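## Task

Put the red wire down on its own so that it lies at least a hand's width away from each of the other wires; no wire may be left dangling over the table edge, or the task may fail.

## Robot and tools

ROBOT. Two arms, left_arm and right_arm, each with a two-finger gripper. The fingers point along the gripper's +z axis and close along its y axis. end_effector_position is the spot between the pads, roughly 1 cm behind the fingertips. Cameras: cam_high and cam_low are fixed on a beam behind the arms; cam_left_wrist and cam_right_wrist ride on the grippers. Every image is 896x504.

FRAMES. Scene frame: origin at table-top height, halfway between the arms' nominal bases, a little behind the near table edge; +x points out over the table, +z up, and left_arm sits on the +y side (image left/right may differ). Actual bases: left_arm near (-0.003, +0.342, -0.003) m, right_arm near (+0.006, -0.313, -0.006) m, both almost level. Each arm reports its hand position, orientation and Hand target in its own base frame, and all offsets you send run along that arm's base axes; rotations turn about the Hand target's position. Printed positions may be wrong by a few centimetres, more when the arm is stretched out.

execute_actions. Argument actions: a list of actions; each action is a list of up to 15 rows, one row per 1/30 s step, and a short action repeats its final row until 15 steps pass. Every row holds exactly 14 numbers in [-1, 1], both arms always included: dx, dy, dz, rx, ry, rz, opening for left_arm, then the same seven for right_arm. dx..rz are an offset (not a pose) from that arm's Hand target as it stood when the action began; every row in an action counts from that same start, but the next action starts from the new Hand target, so the same offset sent again moves further. Scale: 1.0 equals 0.6 m for dx, dy, dz and 180 degrees for the rotation vector rx, ry, rz. A translation longer than 1.0 gets shortened. opening is absolute: +1 fully open (0.093 m), -1 closed. Six zeros keep an arm at its Hand target (and re-request it if the gripper fell short); but a 0 opening is a real half-open command, so repeat the current opening to leave the fingers alone. Optional cameras: list of names, ["all"], or []; images come by default only with an empty actions list, which also shows the full status.

move. target: one 14-number row as above, or up to 15 such rows, each an offset from the same starting Hand targets (not chained). speed: m/s, 0.002 to 2.9, default 0.25 (turning up to twice that in rad/s); one value or one per target. blend: metres by which corners of a list are rounded; 0 stops at each point. opening_speed: rate of finger change per second on the -1..+1 scale, at least 0.2. grip_force: newtons per pad, 10 to 50, one value or one per arm; it persists, and low values close slowly. blocking=false returns early while the move continues. Paths are straight and do not avoid obstacles or the other arm; fast moves lag, stray and hit harder. Avoid paths passing near an arm's own base. The result adds a move: line such as done, off_target, moving, held or fault, plus limits=paced (pose clipped) or limits=held (steps withheld).

wait: seconds 0 to 10, arms keep their last command. stop: brakes a running move. zoom_image: camera (one of the four names) and region [x0, y0, x1, y1] in pixels from the top-left, at most 504 by 504, on the newest image. finished_scene: scene = the current scene number; ends the scene permanently, and nothing else should follow it in that reply.

RESULTS. Per arm: end_effector_position (m), end_effector_quat_wxyz, Hand target (the next offsets start here), Tool commands, grip_measured (+1 open, -1 closed), Joint positions in rad ending with the gap in metres, Joint velocities, torques, motor temperatures. Grippers often settle short of or below the Hand target; send the missing distance as an offset, and correct any tilt. The controller limits each step's orientation to within 40 degrees of the current one. Joint ranges (rad): waist -2.618 to 3.054, shoulder 0 to 3.142, elbow 0 to 3.142 (straight 2.901), wrist pitch and yaw -1.571 to 1.571, wrist roll -2.094 to 2.094.

GRIPPING. Pads meet at a reading of about -0.94; each millimetre of object width adds about 0.0208. A reading may be up to 0.02 too open. For a firm hold send a number about 0.24 below the width's reading (a soft wire may need lower, e.g. -1); keep sending it while carrying, and send a value well above the width's reading to release.

AVOID. Dropping or flinging the wire, releasing it while it still moves, or leaving any wire over the table edge. Fast or forceful contact with the table, the bar, plate and rail behind it (up to about 3 cm high), or anything heavy; pushing a target far beyond contact. The two arms, grippers or wrist cameras touching, or one gripper closing on the other's fingers. Strain on an arm's camera cable. Motor heat from holding loads, reaching far or pressing: MOTOR HOT appears at 75 °C, at 90 °C the arm folds and stops, at 100 °C it drops. Objects can be nudged by outside disturbances, so check the final layout before ending.

Each tool is called after ">>>" as name(argument=value, ...), one argument or row to a line, values as JSON.

## Session

>>> execute_actions(
  actions=[],
)

Scene clock: 0.00 s.
left_arm: end_effector_position=(+0.3754, -0.0005, +0.4011) grip_measured=+1.000 end_effector_quat_wxyz=(+0.706, +0.000, +0.709, -0.002) | right_arm: end_effector_position=(+0.3329, +0.3783, +0.2717) grip_measured=-0.935 end_effector_quat_wxyz=(-0.459, +0.519, -0.564, -0.449)
Joint positions: left_arm=[0 1.047 1.047 -0.004 0.003 -0.004 0.093] | right_arm=[0.581 1.76 1.318 0.151 -0.916 -0.203 0]
Joint velocities: within noise
Joint torques (N m): no reading
Motor temperatures (°C): left_arm=[29 33 31 31 26 27 28] | right_arm=[26 34 33 32 31 30 28]
Heat: left arm: 33 °C; right arm: 34 °C.
Hand target: left_arm +0.3733, +0.0006, +0.4095; +0.713, -0.001, +0.701, +0.001 | right_arm +0.3327, +0.3774, +0.2797; -0.467, +0.521, -0.557, -0.447
Tool commands: left_gripper/opening=+1.0 right_gripper/opening=-0.941665

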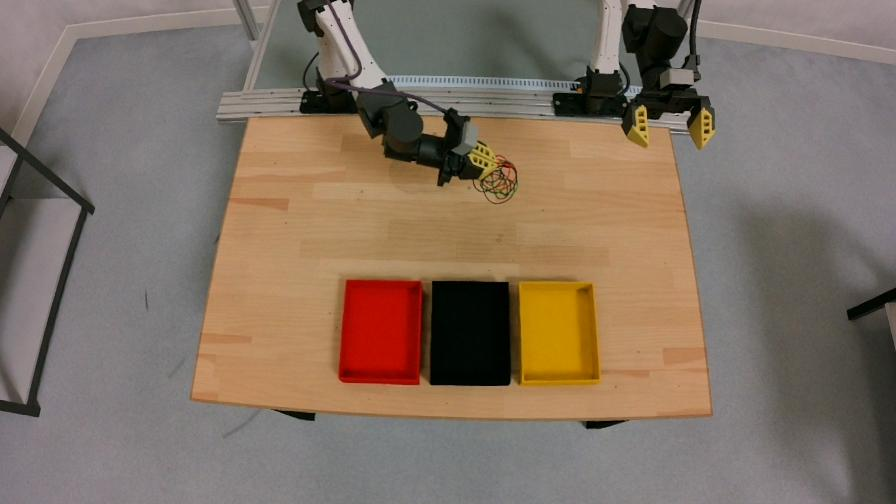

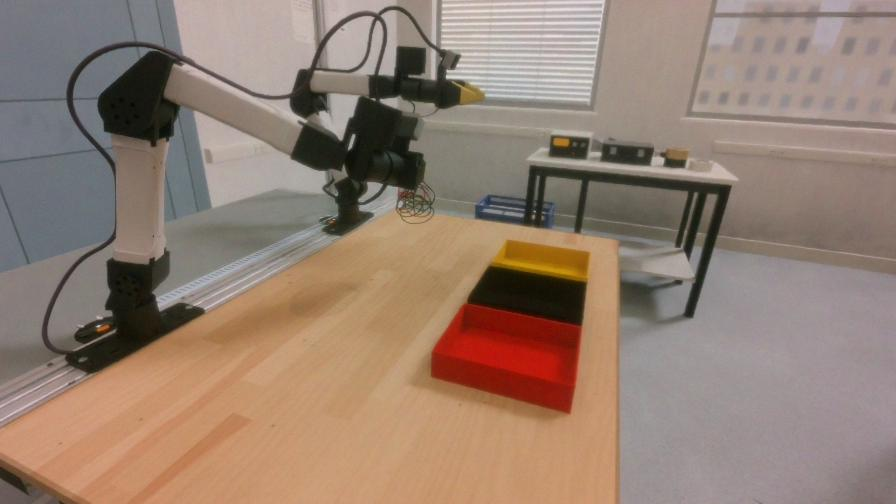

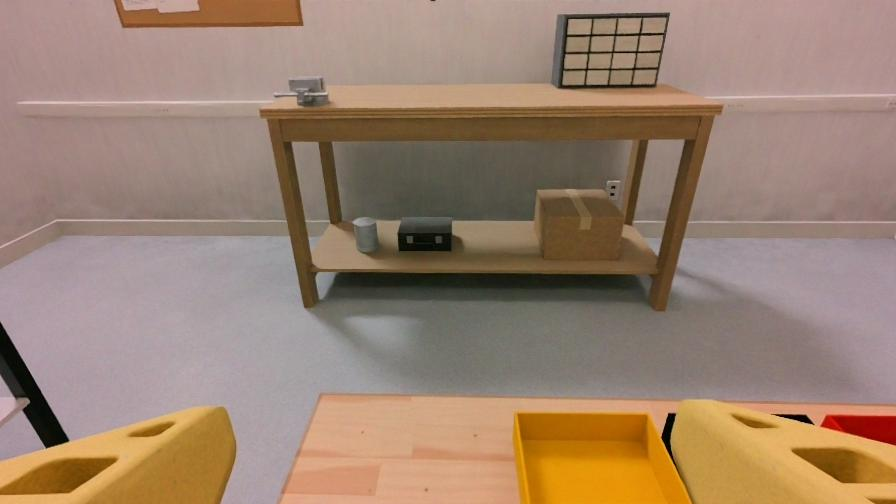

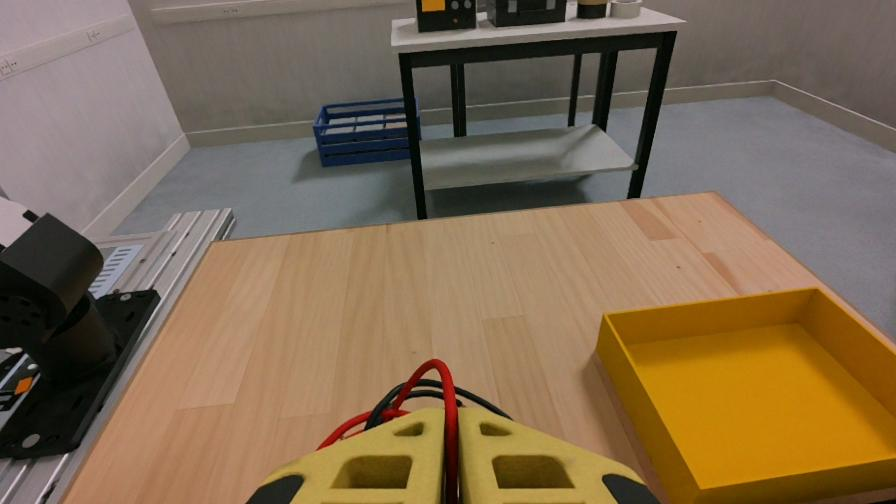

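>>> zoom_image(
  camera="cam_high",
  region=[420, 100, 560, 220],
)

>>> zoom_image(
  camera="cam_right_wrist",
  region=[220, 304, 660, 504],
)

>>> zoom_image(
  camera="cam_low",
  region=[340, 130, 480, 240],
)

Scaled by 3.600.

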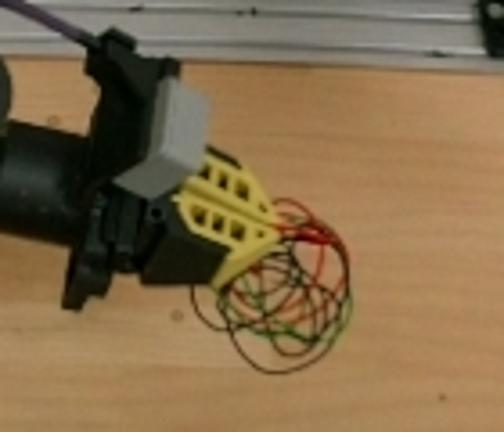

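Scaled by 1.145.

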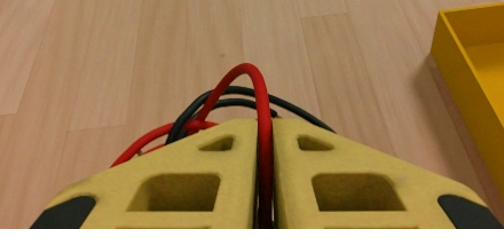

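Scaled by 3.600.

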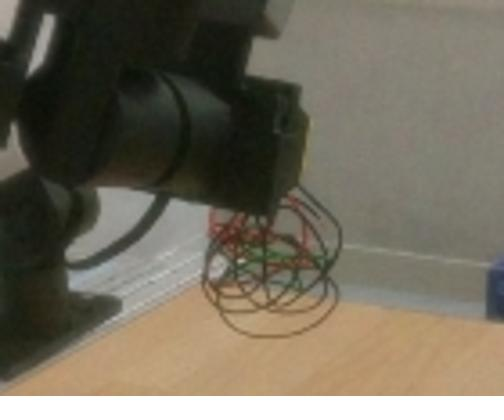

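>>> move(
  target=[-0.05,0.05,-0.22,0,0,-0.5,1,0,0,0,0,0,0,-0.941665],
  cameras=["all"],
)

Scene clock: 26.60 s.
left_arm: end_effector_position=(+0.3447, +0.0271, +0.2828) grip_measured=+1.000 end_effector_quat_wxyz=(+0.617, +0.319, +0.632, -0.345) | right_arm: end_effector_position=(+0.3329, +0.3783, +0.2717) grip_measured=-0.935 end_effector_quat_wxyz=(-0.459, +0.519, -0.564, -0.449)
Joint positions: left_arm=[0.587 1.451 0.899 0.346 1.565 0.164 0.093] | right_arm=[0.581 1.76 1.318 0.151 -0.916 -0.203 0]
Joint torques (N m): left_arm=[0.87 -5.08 6.31 1.43 0.14 0.24] | right_arm=[-0.03 -9.2 8.76 1.84 -0.03 0.08]
Motor temperatures (°C): left_arm=[29 34 37 39 26 27 27] | right_arm=[26 38 36 36 31 30 28]
Heat: left arm: 39 °C; right arm: 38 °C.
Hand target: left_arm +0.3432, +0.0306, +0.2775; +0.505, +0.495, +0.496, -0.504 | right_arm +0.3327, +0.3774, +0.2797; -0.467, +0.521, -0.557, -0.447
Off the commanded pose: left_arm 0.007 m, 34 deg | right_arm 0.008 m, 1 deg.
joint sent to its limit (left arm) — joint 5 (wrist yaw), upper limit. The joint targets are off in orientation, not in position.
move: off_target (left_arm)

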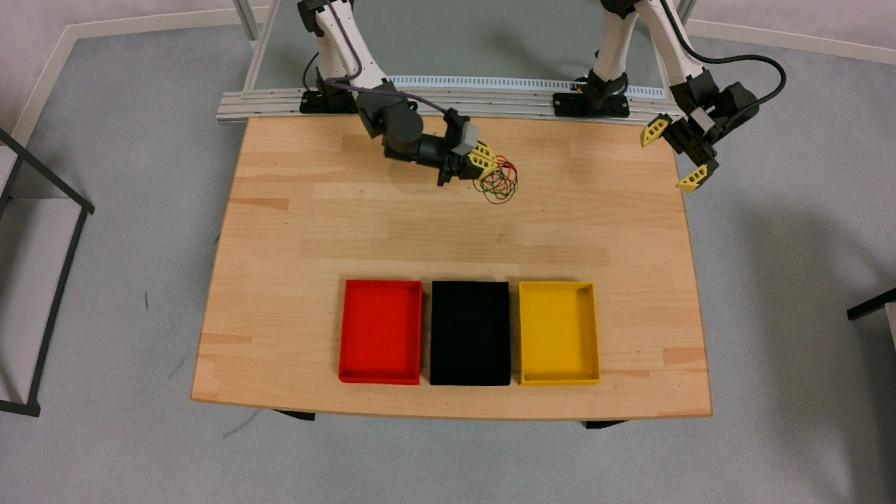

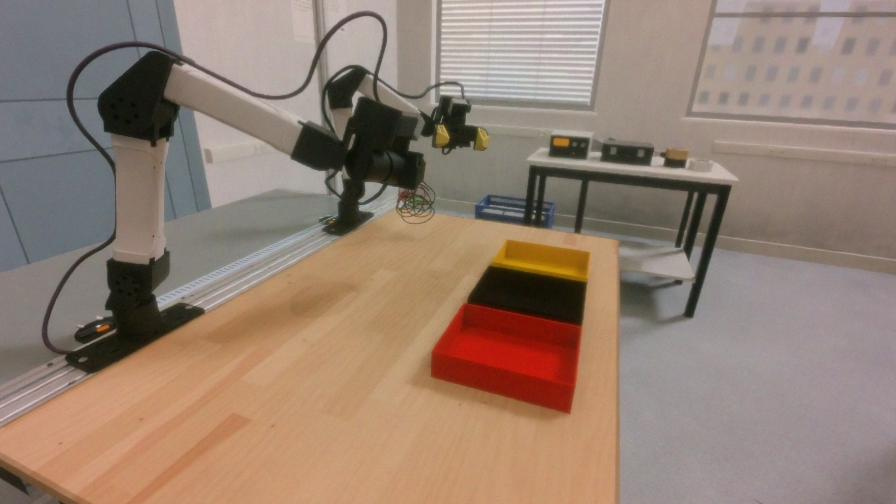

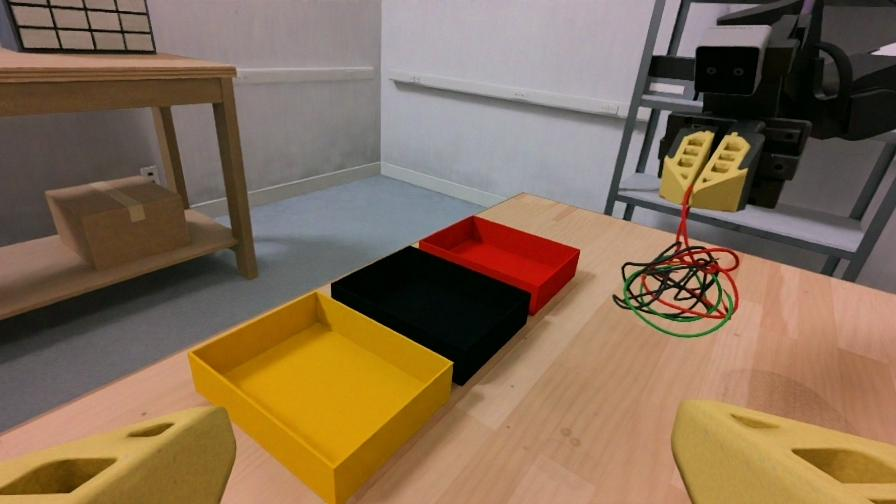

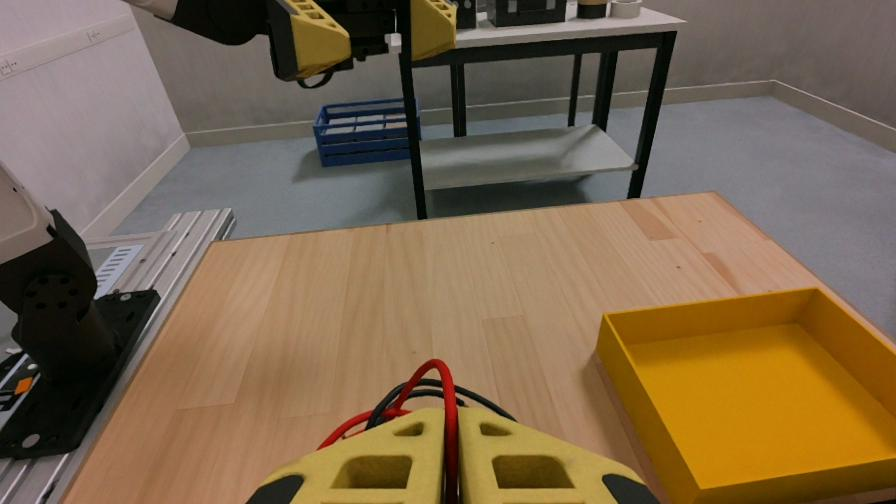

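>>> zoom_image(
  camera="cam_left_wrist",
  region=[560, 170, 800, 350],
)

Scaled by 2.100.

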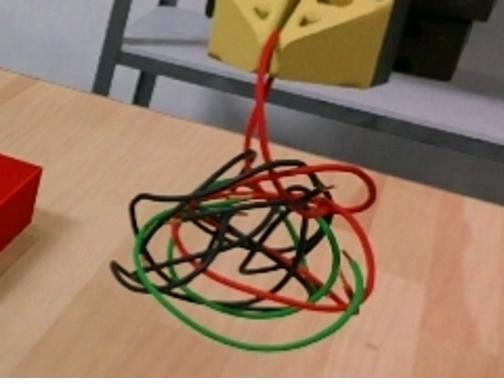

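>>> move(
  target=[0.1,-0.2833,-0.17,0,0,0,0.3,0,0,0,0,0,0,-0.941665],
  cameras=["cam_high","cam_left_wrist","cam_low"],
)

>>> zoom_image(
  camera="cam_left_wrist",
  region=[300, 100, 704, 500],
)

Scene clock: 69.43 s.
left_arm: end_effector_position=(+0.3962, -0.1405, +0.1689) grip_measured=+0.302 end_effector_quat_wxyz=(+0.496, +0.458, +0.539, -0.504) | right_arm: end_effector_position=(+0.3329, +0.3783, +0.2717) grip_measured=-0.935 end_effector_quat_wxyz=(-0.459, +0.519, -0.564, -0.449)
Joint positions: left_arm=[0.071 1.959 1.065 0.39 1.57 0.414 0.06] | right_arm=[0.581 1.76 1.318 0.151 -0.916 -0.203 0]
Joint torques (N m): left_arm=[0.02 -8.76 9.55 1.47 0.27 0.29] | right_arm=[-0.13 -9.26 8.83 1.81 -0.04 0.07]
Heat: left arm: 38 °C; right arm: 42 °C.
Hand target: left_arm +0.4032, -0.1395, +0.1755; +0.505, +0.495, +0.496, -0.504 | right_arm +0.3327, +0.3774, +0.2797; -0.467, +0.521, -0.557, -0.447
Off the commanded pose: left_arm 0.010 m, 7 deg | right_arm 0.008 m, 1 deg.
joint sent to its limit (left arm) — joint 5 (wrist yaw), upper limit. The joint targets are off in orientation, not in position.
move: off_target (left_arm)
Images, in order (width x height): cam_high 896x504, cam_low 896x504, cam_left_wrist 896x504.

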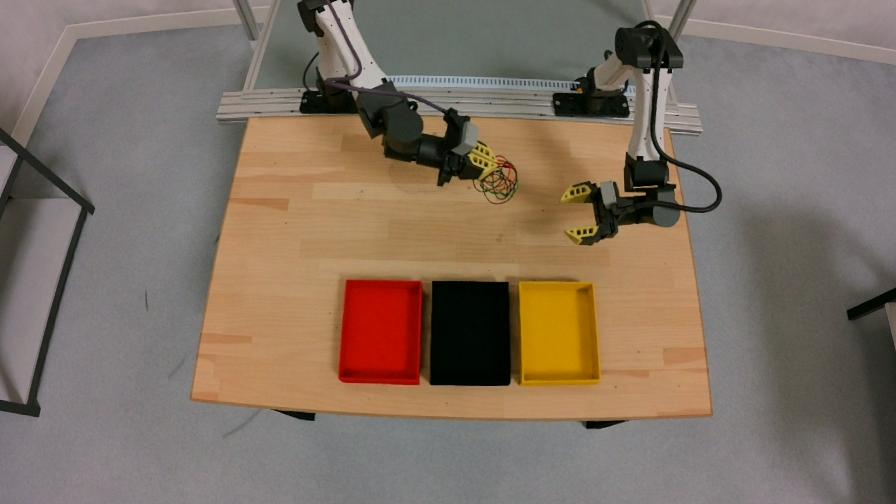

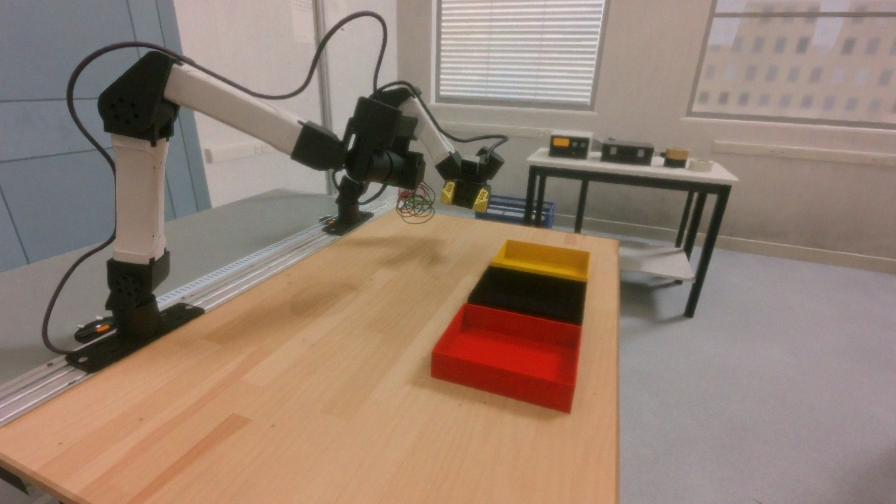

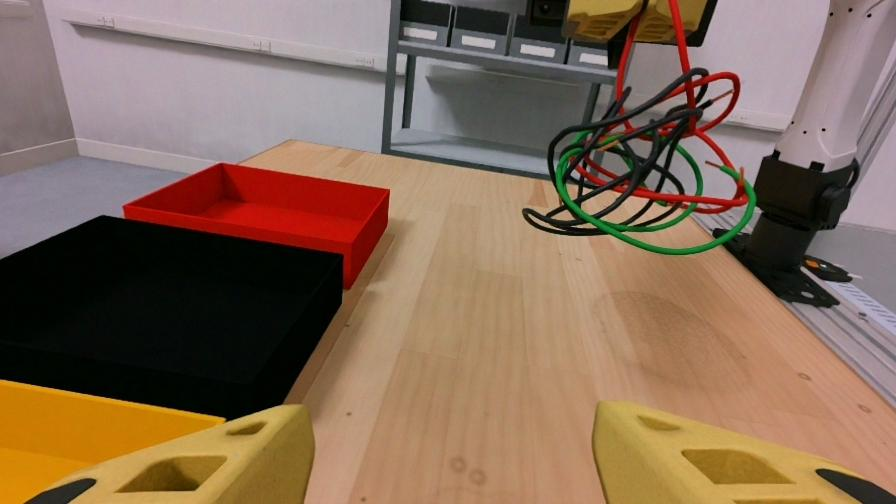

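Scaled by 1.248.

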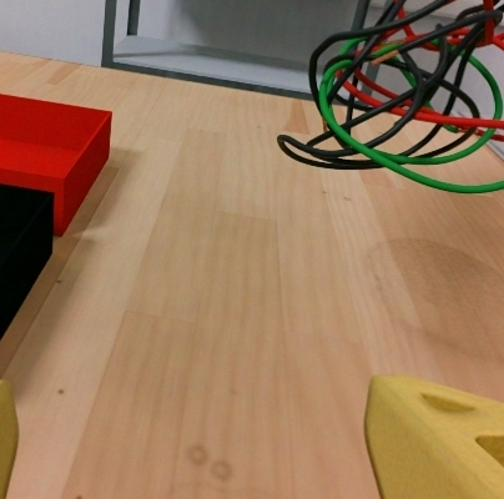

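>>> move(
  target=[-0.06,-0.2075,0.005,0,0,0,0.3,0,0,0,0,0,0,-0.941665],
  cameras=["cam_high","cam_left_wrist","cam_low"],
  speed=0.15,
)

>>> zoom_image(
  camera="cam_left_wrist",
  region=[300, 100, 704, 500],
)

Scene clock: 86.47 s.
left_arm: end_effector_position=(+0.3664, -0.2637, +0.1842) grip_measured=+0.302 end_effector_quat_wxyz=(+0.495, +0.498, +0.499, -0.508) | right_arm: end_effector_position=(+0.3329, +0.3783, +0.2717) grip_measured=-0.935 end_effector_quat_wxyz=(-0.459, +0.519, -0.564, -0.449)
Joint positions: left_arm=[-0.253 1.976 0.973 1.025 1.329 -0.036 0.06] | right_arm=[0.581 1.76 1.318 0.151 -0.916 -0.203 0]
Joint torques (N m): left_arm=[-0.17 -8.28 4.92 1.79 -0.22 -0.09] | right_arm=[-0.17 -9.33 8.8 1.82 0.01 0.07]
Motor temperatures (°C): left_arm=[29 40 37 38 26 27 27] | right_arm=[26 43 40 40 31 30 28]
Heat: left arm: 40 °C; right arm: 43 °C.
Hand target: left_arm +0.3673, -0.2639, +0.1786; +0.505, +0.495, +0.496, -0.504 | right_arm +0.3327, +0.3774, +0.2797; -0.467, +0.521, -0.557, -0.447
Off the commanded pose: left_arm 0.006 m, 1 deg | right_arm 0.008 m, 1 deg.
move: done
Images, in order (width x height): cam_high 896x504, cam_low 896x504, cam_left_wrist 896x504.

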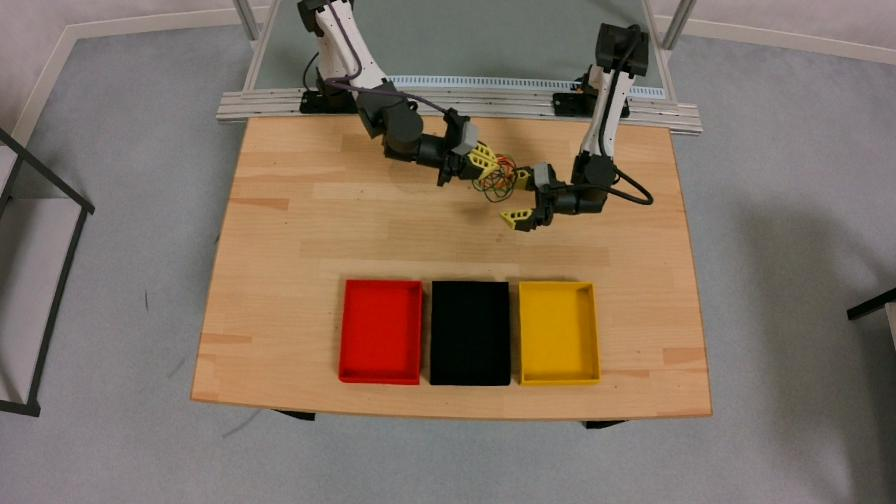

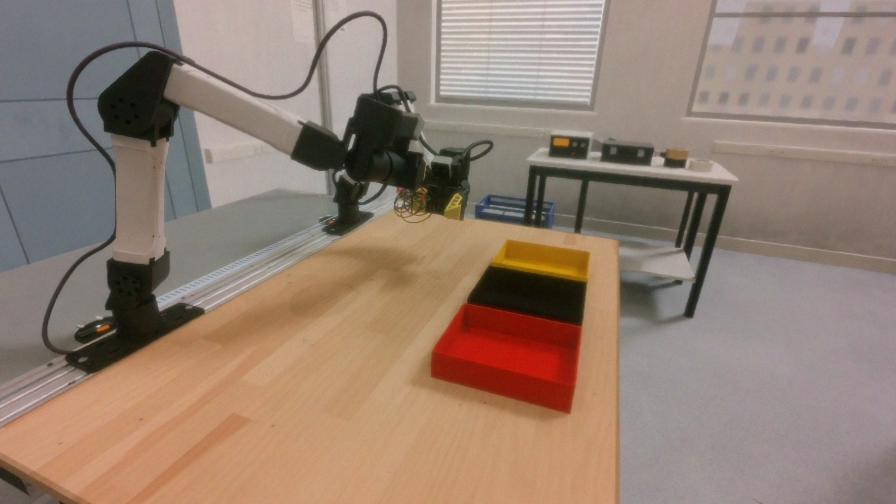

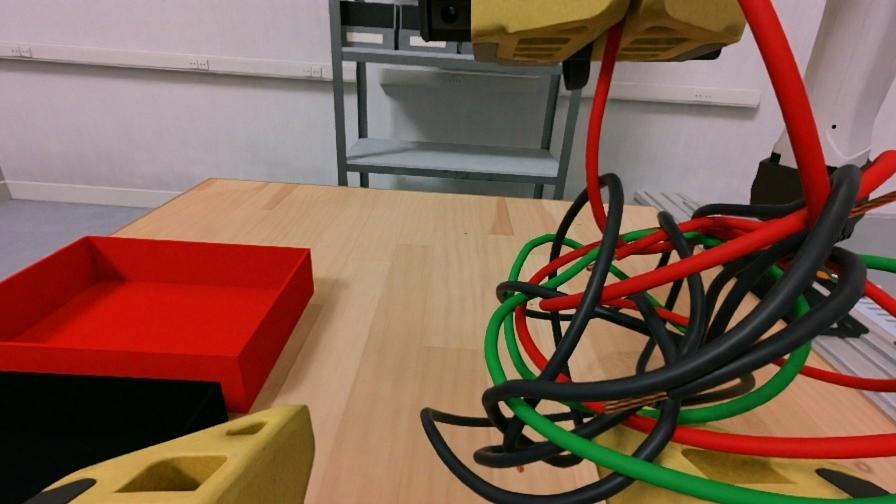

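Scaled by 1.248.

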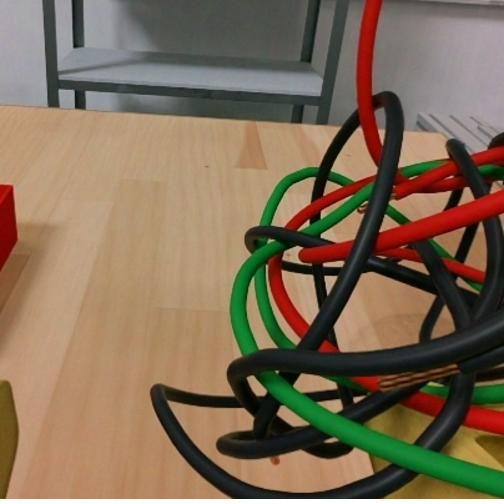

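>>> move(
  target=[
    [-0.008,-0.005,0.012,0,0,0,0.3,0,0,0,0,0,0,-0.941665],
    [-0.008,-0.005,0.012,0,0,0,-1,0,0,0,0,0,0,-0.941665],
  ],
  cameras=["cam_high","cam_left_wrist","cam_low"],
  opening_speed=1.5,
  speed=0.1,
)

>>> zoom_image(
  camera="cam_left_wrist",
  region=[300, 100, 704, 500],
)

Scene clock: 97.47 s.
left_arm: end_effector_position=(+0.3648, -0.2656, +0.1812) grip_measured=-0.981 end_effector_quat_wxyz=(+0.489, +0.491, +0.508, -0.512) | right_arm: end_effector_position=(+0.3329, +0.3783, +0.2717) grip_measured=-0.935 end_effector_quat_wxyz=(-0.459, +0.519, -0.564, -0.449)
Joint positions: left_arm=[-0.26 1.976 0.962 1.028 1.317 -0.053 0] | right_arm=[0.581 1.76 1.318 0.151 -0.916 -0.203 0]
Joint torques (N m): left_arm=[-0.64 -10.41 4.89 1.79 -0.21 -0.08] | right_arm=[-0.09 -9.29 8.87 1.85 -0.05 0.02]
Heat: left arm: 41 °C; right arm: 43 °C.
Hand target: left_arm +0.3624, -0.2670, +0.1858; +0.505, +0.495, +0.496, -0.504 | right_arm +0.3327, +0.3774, +0.2797; -0.467, +0.521, -0.557, -0.447
Off the commanded pose: left_arm 0.005 m, 2 deg | right_arm 0.008 m, 1 deg.
move: done
Images, in order (width x height): cam_high 896x504, cam_low 896x504, cam_left_wrist 896x504.

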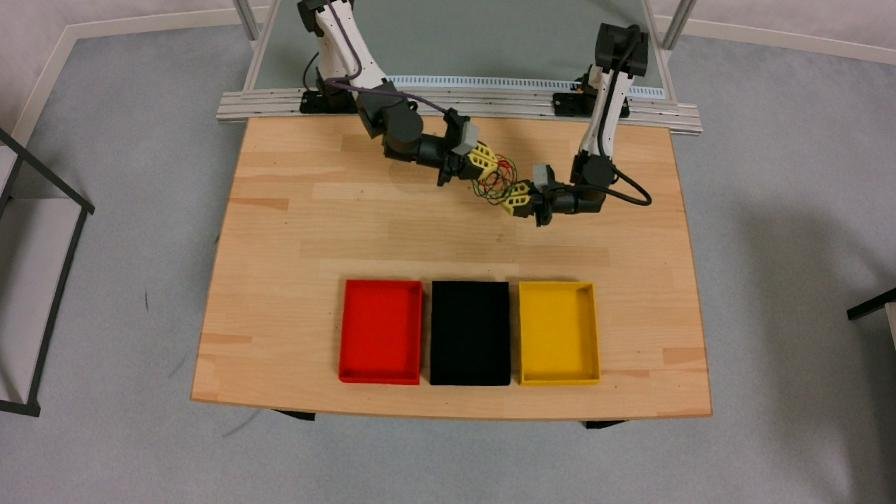

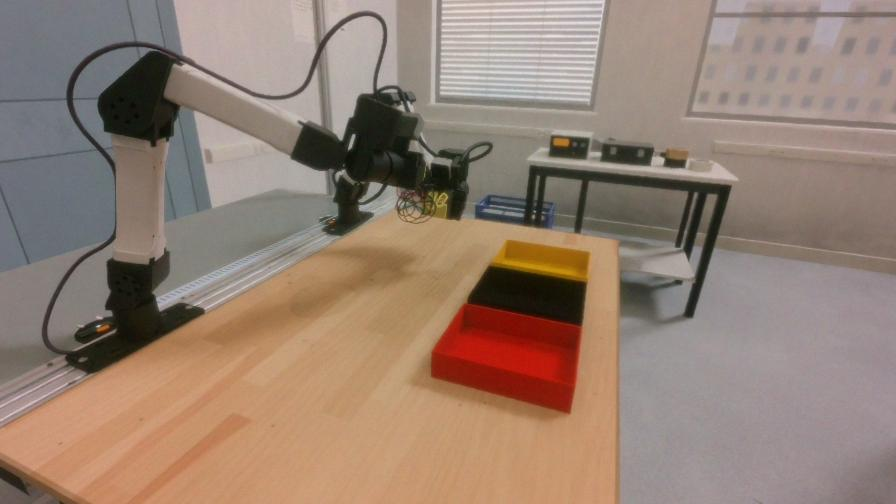

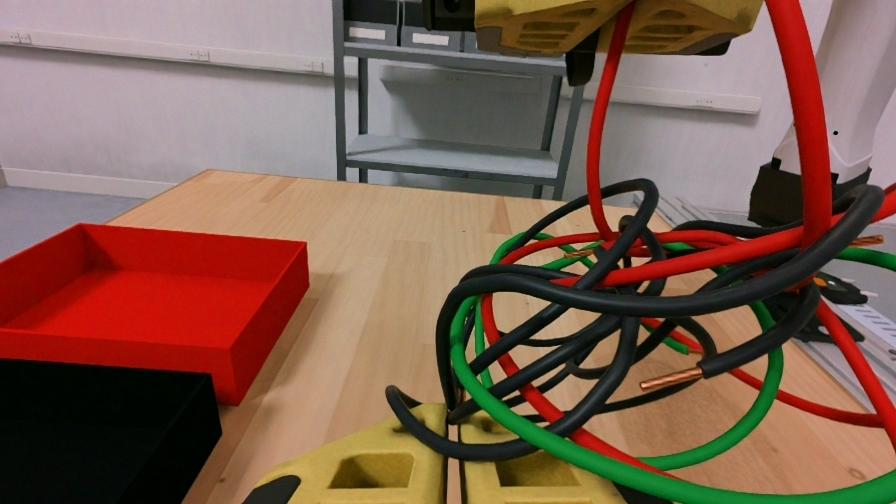

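Scaled by 1.248.

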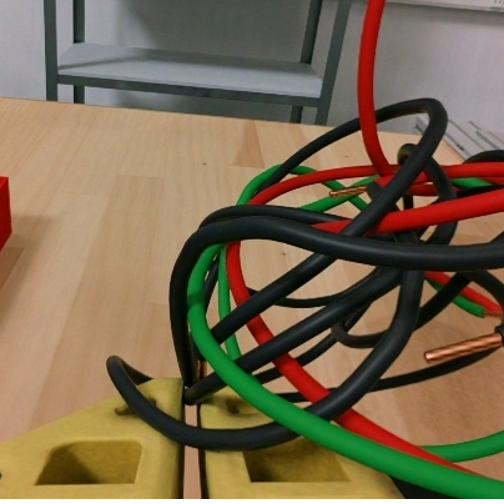

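>>> move(
  target=[0.06,0.1,-0.08,0,0,0,-1,0,0,0.1,0,0,0,-0.941665],
  cameras=["cam_high","cam_left_wrist","cam_low"],
  speed=0.06,
)

>>> zoom_image(
  camera="cam_high",
  region=[420, 100, 600, 250],
)

Scene clock: 107.87 s.
left_arm: end_effector_position=(+0.3906, -0.2102, +0.1354) grip_measured=-0.981 end_effector_quat_wxyz=(+0.480, +0.484, +0.516, -0.519) | right_arm: end_effector_position=(+0.3358, +0.3803, +0.3155) grip_measured=-0.935 end_effector_quat_wxyz=(+0.449, -0.517, +0.573, +0.451)
Joint positions: left_arm=[-0.106 2.146 1.004 1.124 1.471 -0.053 0] | right_arm=[0.581 1.76 1.512 -0.072 -0.916 -0.203 0]
Joint torques (N m): left_arm=[0.88 -8.59 8.01 1.71 -0.04 0.11] | right_arm=[-0.08 -10.84 10.86 1.68 -0.05 0.07]
Heat: left arm: 41 °C; right arm: 44 °C.
Hand target: left_arm +0.3984, -0.2069, +0.1377; +0.505, +0.495, +0.496, -0.504 | right_arm +0.3327, +0.3774, +0.3397; +0.467, -0.521, +0.557, +0.447
Off the commanded pose: left_arm 0.009 m, 4 deg | right_arm 0.025 m, 3 deg.
move: off_target (left_arm, right_arm)
Images, in order (width x height): cam_high 896x504, cam_low 896x504, cam_left_wrist 896x504.

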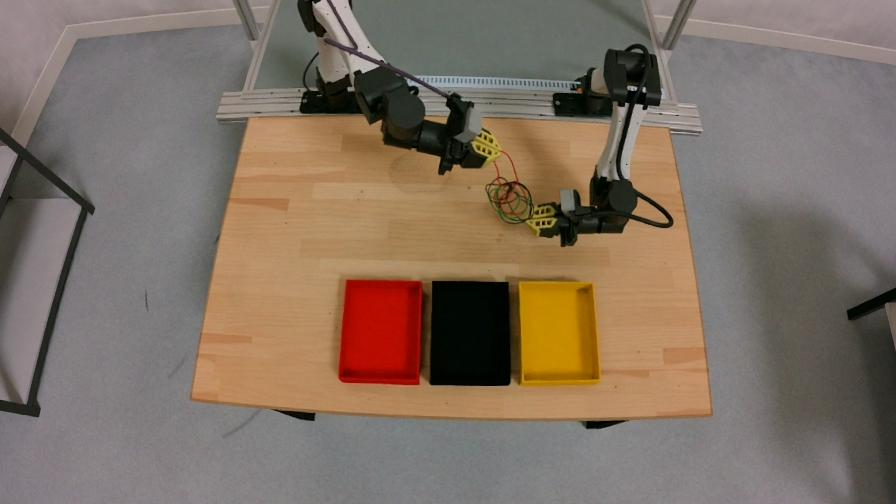

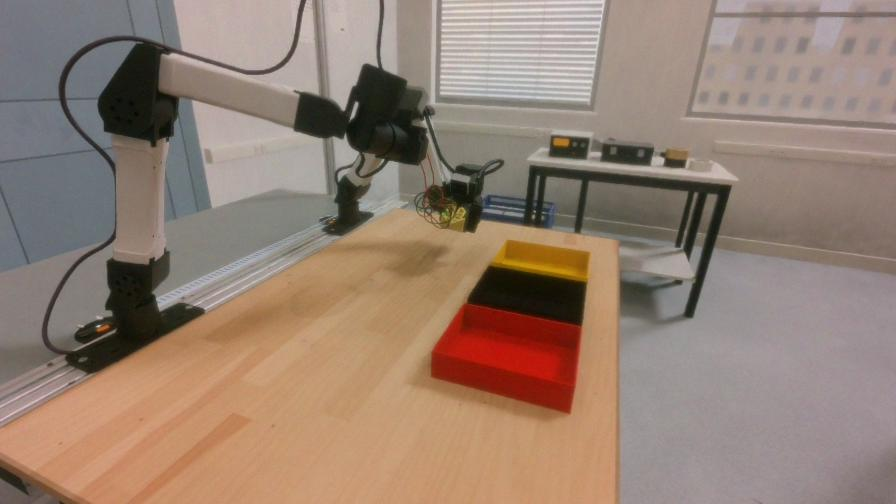

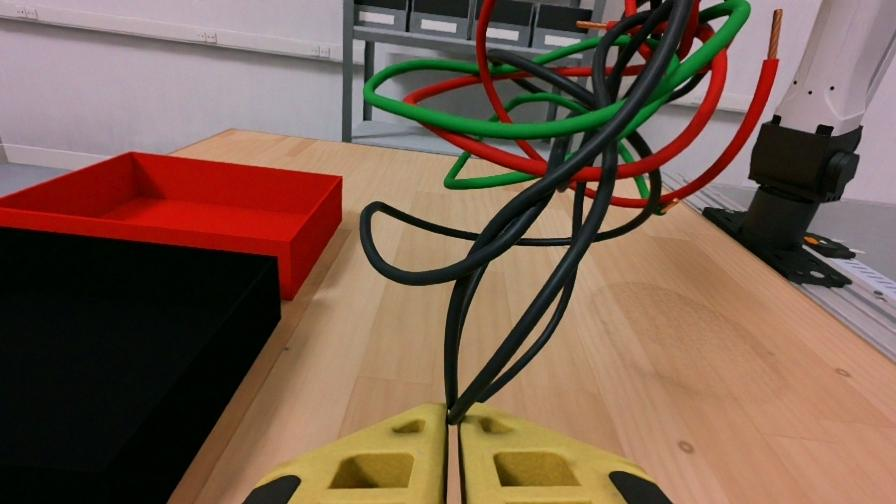

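Scaled by 2.800.

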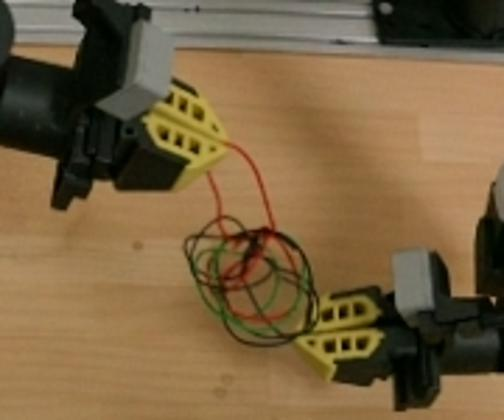

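>>> move(
  target=[0.05,0.15,-0.06,0,0,0,-1,0,-0.1,0.1,0,0,0,-0.941665],
  cameras=["cam_high","cam_left_wrist","cam_low"],
  speed=0.06,
)

>>> zoom_image(
  camera="cam_high",
  region=[420, 100, 600, 250],
)

>>> zoom_image(
  camera="cam_low",
  region=[360, 90, 540, 250],
)

Scene clock: 117.80 s.
left_arm: end_effector_position=(+0.4219, -0.1216, +0.1010) grip_measured=-0.981 end_effector_quat_wxyz=(+0.512, +0.455, +0.541, -0.488) | right_arm: end_effector_position=(+0.3415, +0.3229, +0.3795) grip_measured=-0.935 end_effector_quat_wxyz=(+0.451, -0.509, +0.578, +0.452)
Joint positions: left_arm=[0.113 2.269 1.058 1.124 1.573 0.026 0] | right_arm=[0.445 1.697 1.705 -0.377 -1.033 -0.257 0]
Joint torques (N m): left_arm=[0.76 -9.44 7.9 1.39 0 0.23] | right_arm=[-0.35 -9.94 10.25 1.46 -0.19 -0.19]
Heat: left arm: 43 °C; right arm: 45 °C.
Hand target: left_arm +0.4285, -0.1169, +0.1018; +0.505, +0.495, +0.496, -0.504 | right_arm +0.3327, +0.3173, +0.3998; +0.467, -0.521, +0.557, +0.447
Off the commanded pose: left_arm 0.008 m, 7 deg | right_arm 0.023 m, 3 deg.
joint sent to its limit (left arm) — joint 5 (wrist yaw), upper limit. The joint targets are off in orientation, not in position.
move: off_target (left_arm, right_arm)
Images, in order (width x height): cam_high 896x504, cam_low 896x504, cam_left_wrist 896x504.

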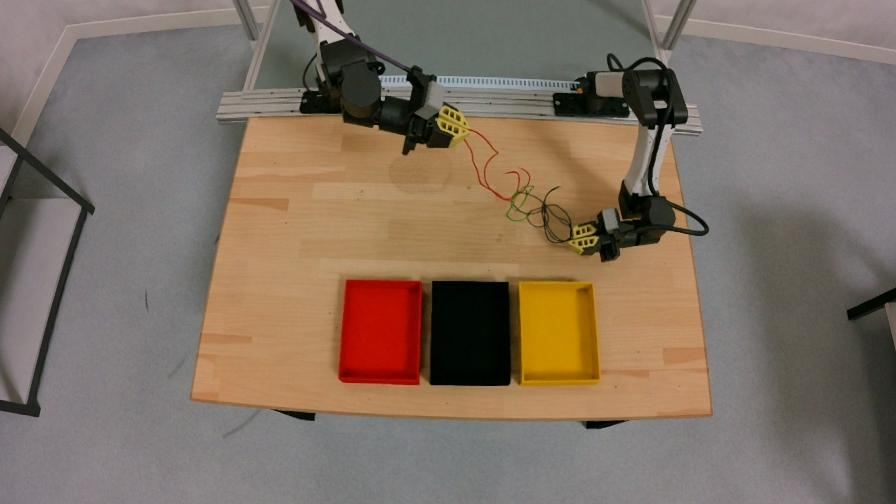

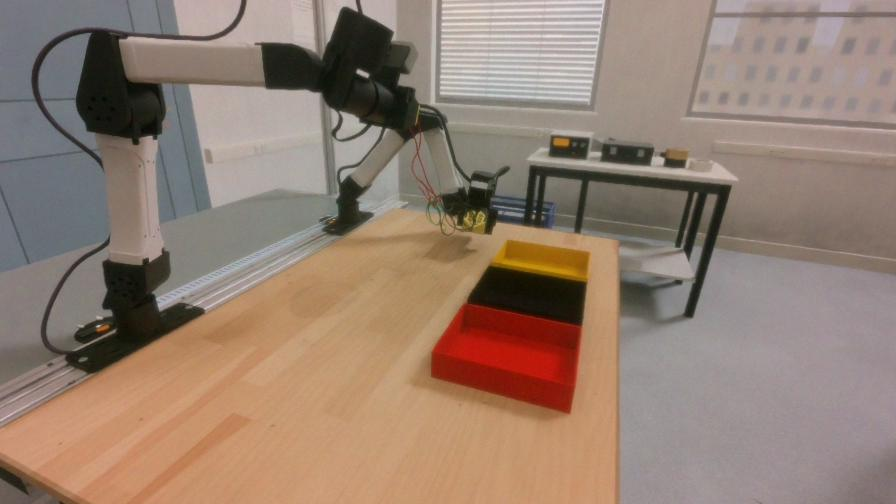

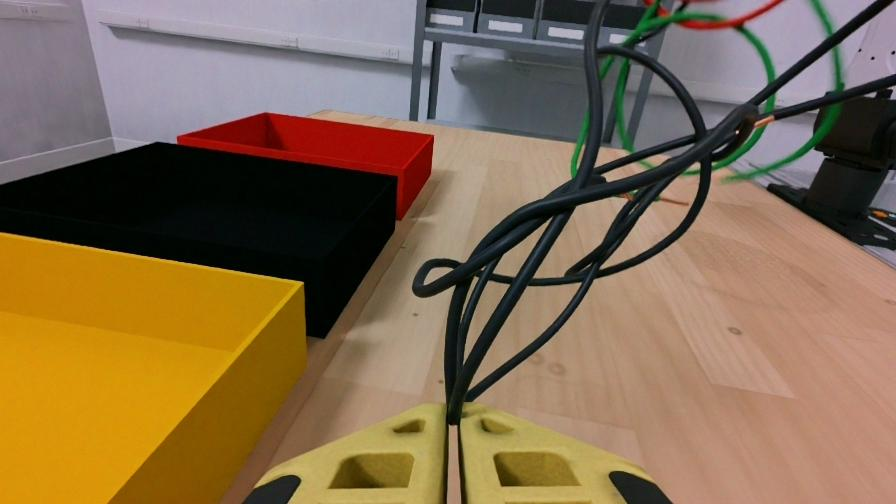

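Scaled by 2.800.

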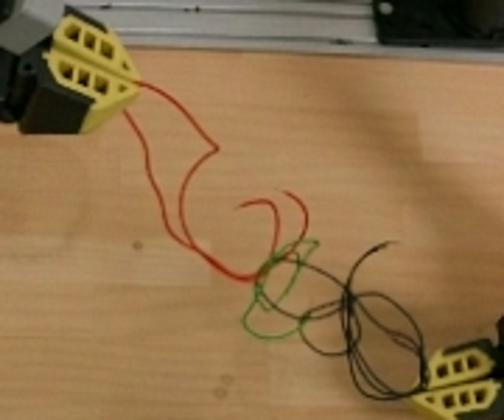

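Scaled by 2.800.

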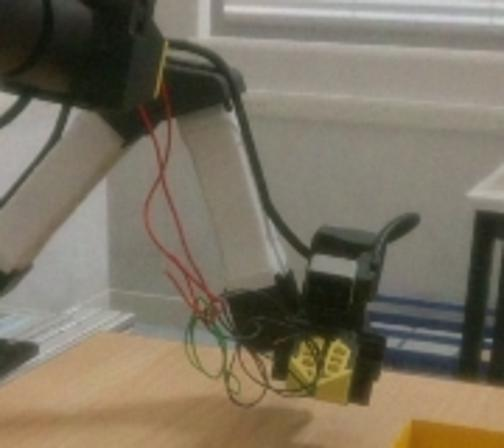

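>>> move(
  target=[0.0,0.03,-0.05,0,0,0,-1,0,-0.2,-0.05,0,0,0,-0.941665],
  cameras=["cam_high","cam_left_wrist","cam_low"],
  speed=0.06,
)

>>> zoom_image(
  camera="cam_high",
  region=[420, 100, 600, 250],
)

>>> zoom_image(
  camera="cam_low",
  region=[320, 100, 520, 250],
)

Scene clock: 133.10 s.
left_arm: end_effector_position=(+0.4246, -0.1051, +0.0741) grip_measured=-0.981 end_effector_quat_wxyz=(+0.524, +0.447, +0.548, -0.474) | right_arm: end_effector_position=(+0.3331, +0.1987, +0.3621) grip_measured=-0.935 end_effector_quat_wxyz=(+0.460, -0.513, +0.572, +0.446)
Joint positions: left_arm=[0.153 2.339 1.058 1.124 1.573 0.107 0] | right_arm=[0.104 1.608 1.644 -0.849 -1.321 -0.76 0]
Joint torques (N m): left_arm=[1.1 -9.52 6.32 1.4 0.03 0.23] | right_arm=[-0.57 -5.59 9.81 1.13 -0.48 -0.2]
Motor temperatures (°C): left_arm=[29 45 38 39 26 27 28] | right_arm=[26 46 44 41 31 30 28]
Heat: left arm: 45 °C; right arm: 46 °C.
Hand target: left_arm +0.4284, -0.0990, +0.0718; +0.505, +0.495, +0.496, -0.504 | right_arm +0.3327, +0.1974, +0.3697; +0.467, -0.521, +0.557, +0.447
Off the commanded pose: left_arm 0.008 m, 9 deg | right_arm 0.008 m, 2 deg.
joint sent to its limit (left arm) — joint 5 (wrist yaw), upper limit. The joint targets are off in orientation, not in position.
move: off_target (left_arm)
Images, in order (width x height): cam_high 896x504, cam_low 896x504, cam_left_wrist 896x504.

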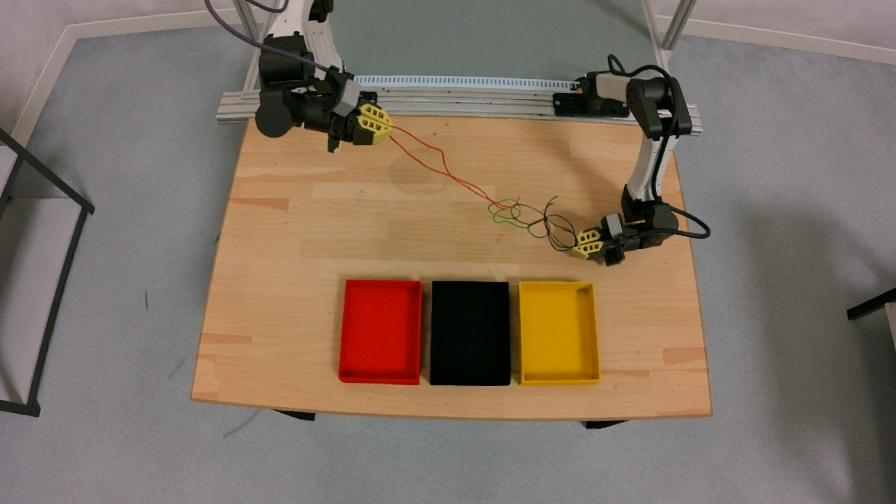

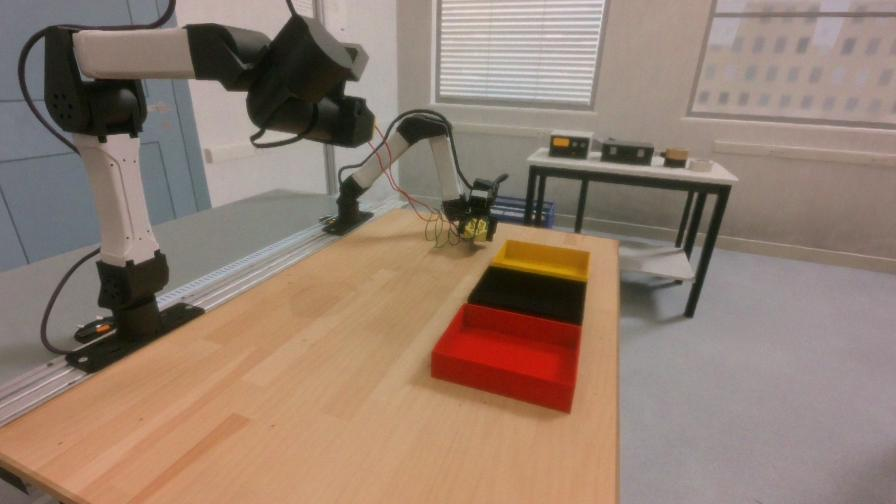

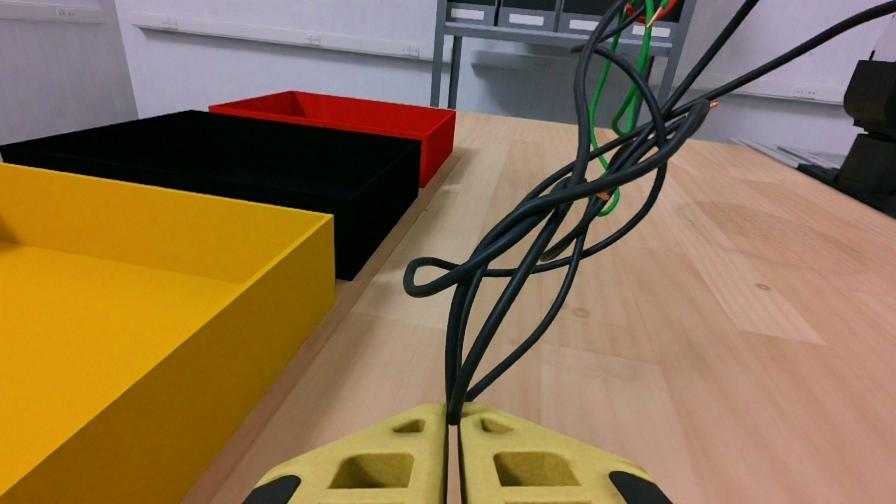

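Scaled by 2.800.

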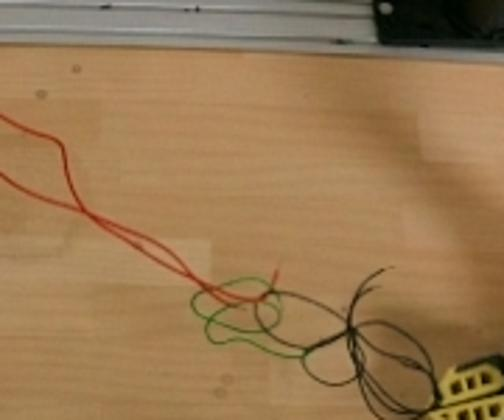

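Scaled by 2.520.

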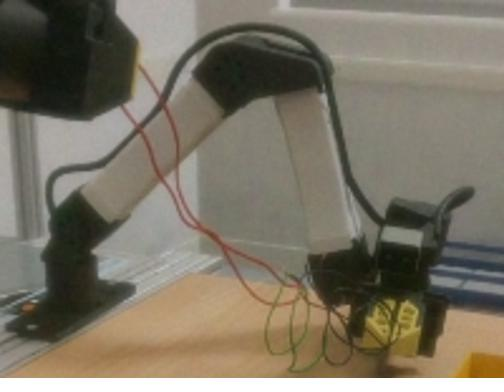

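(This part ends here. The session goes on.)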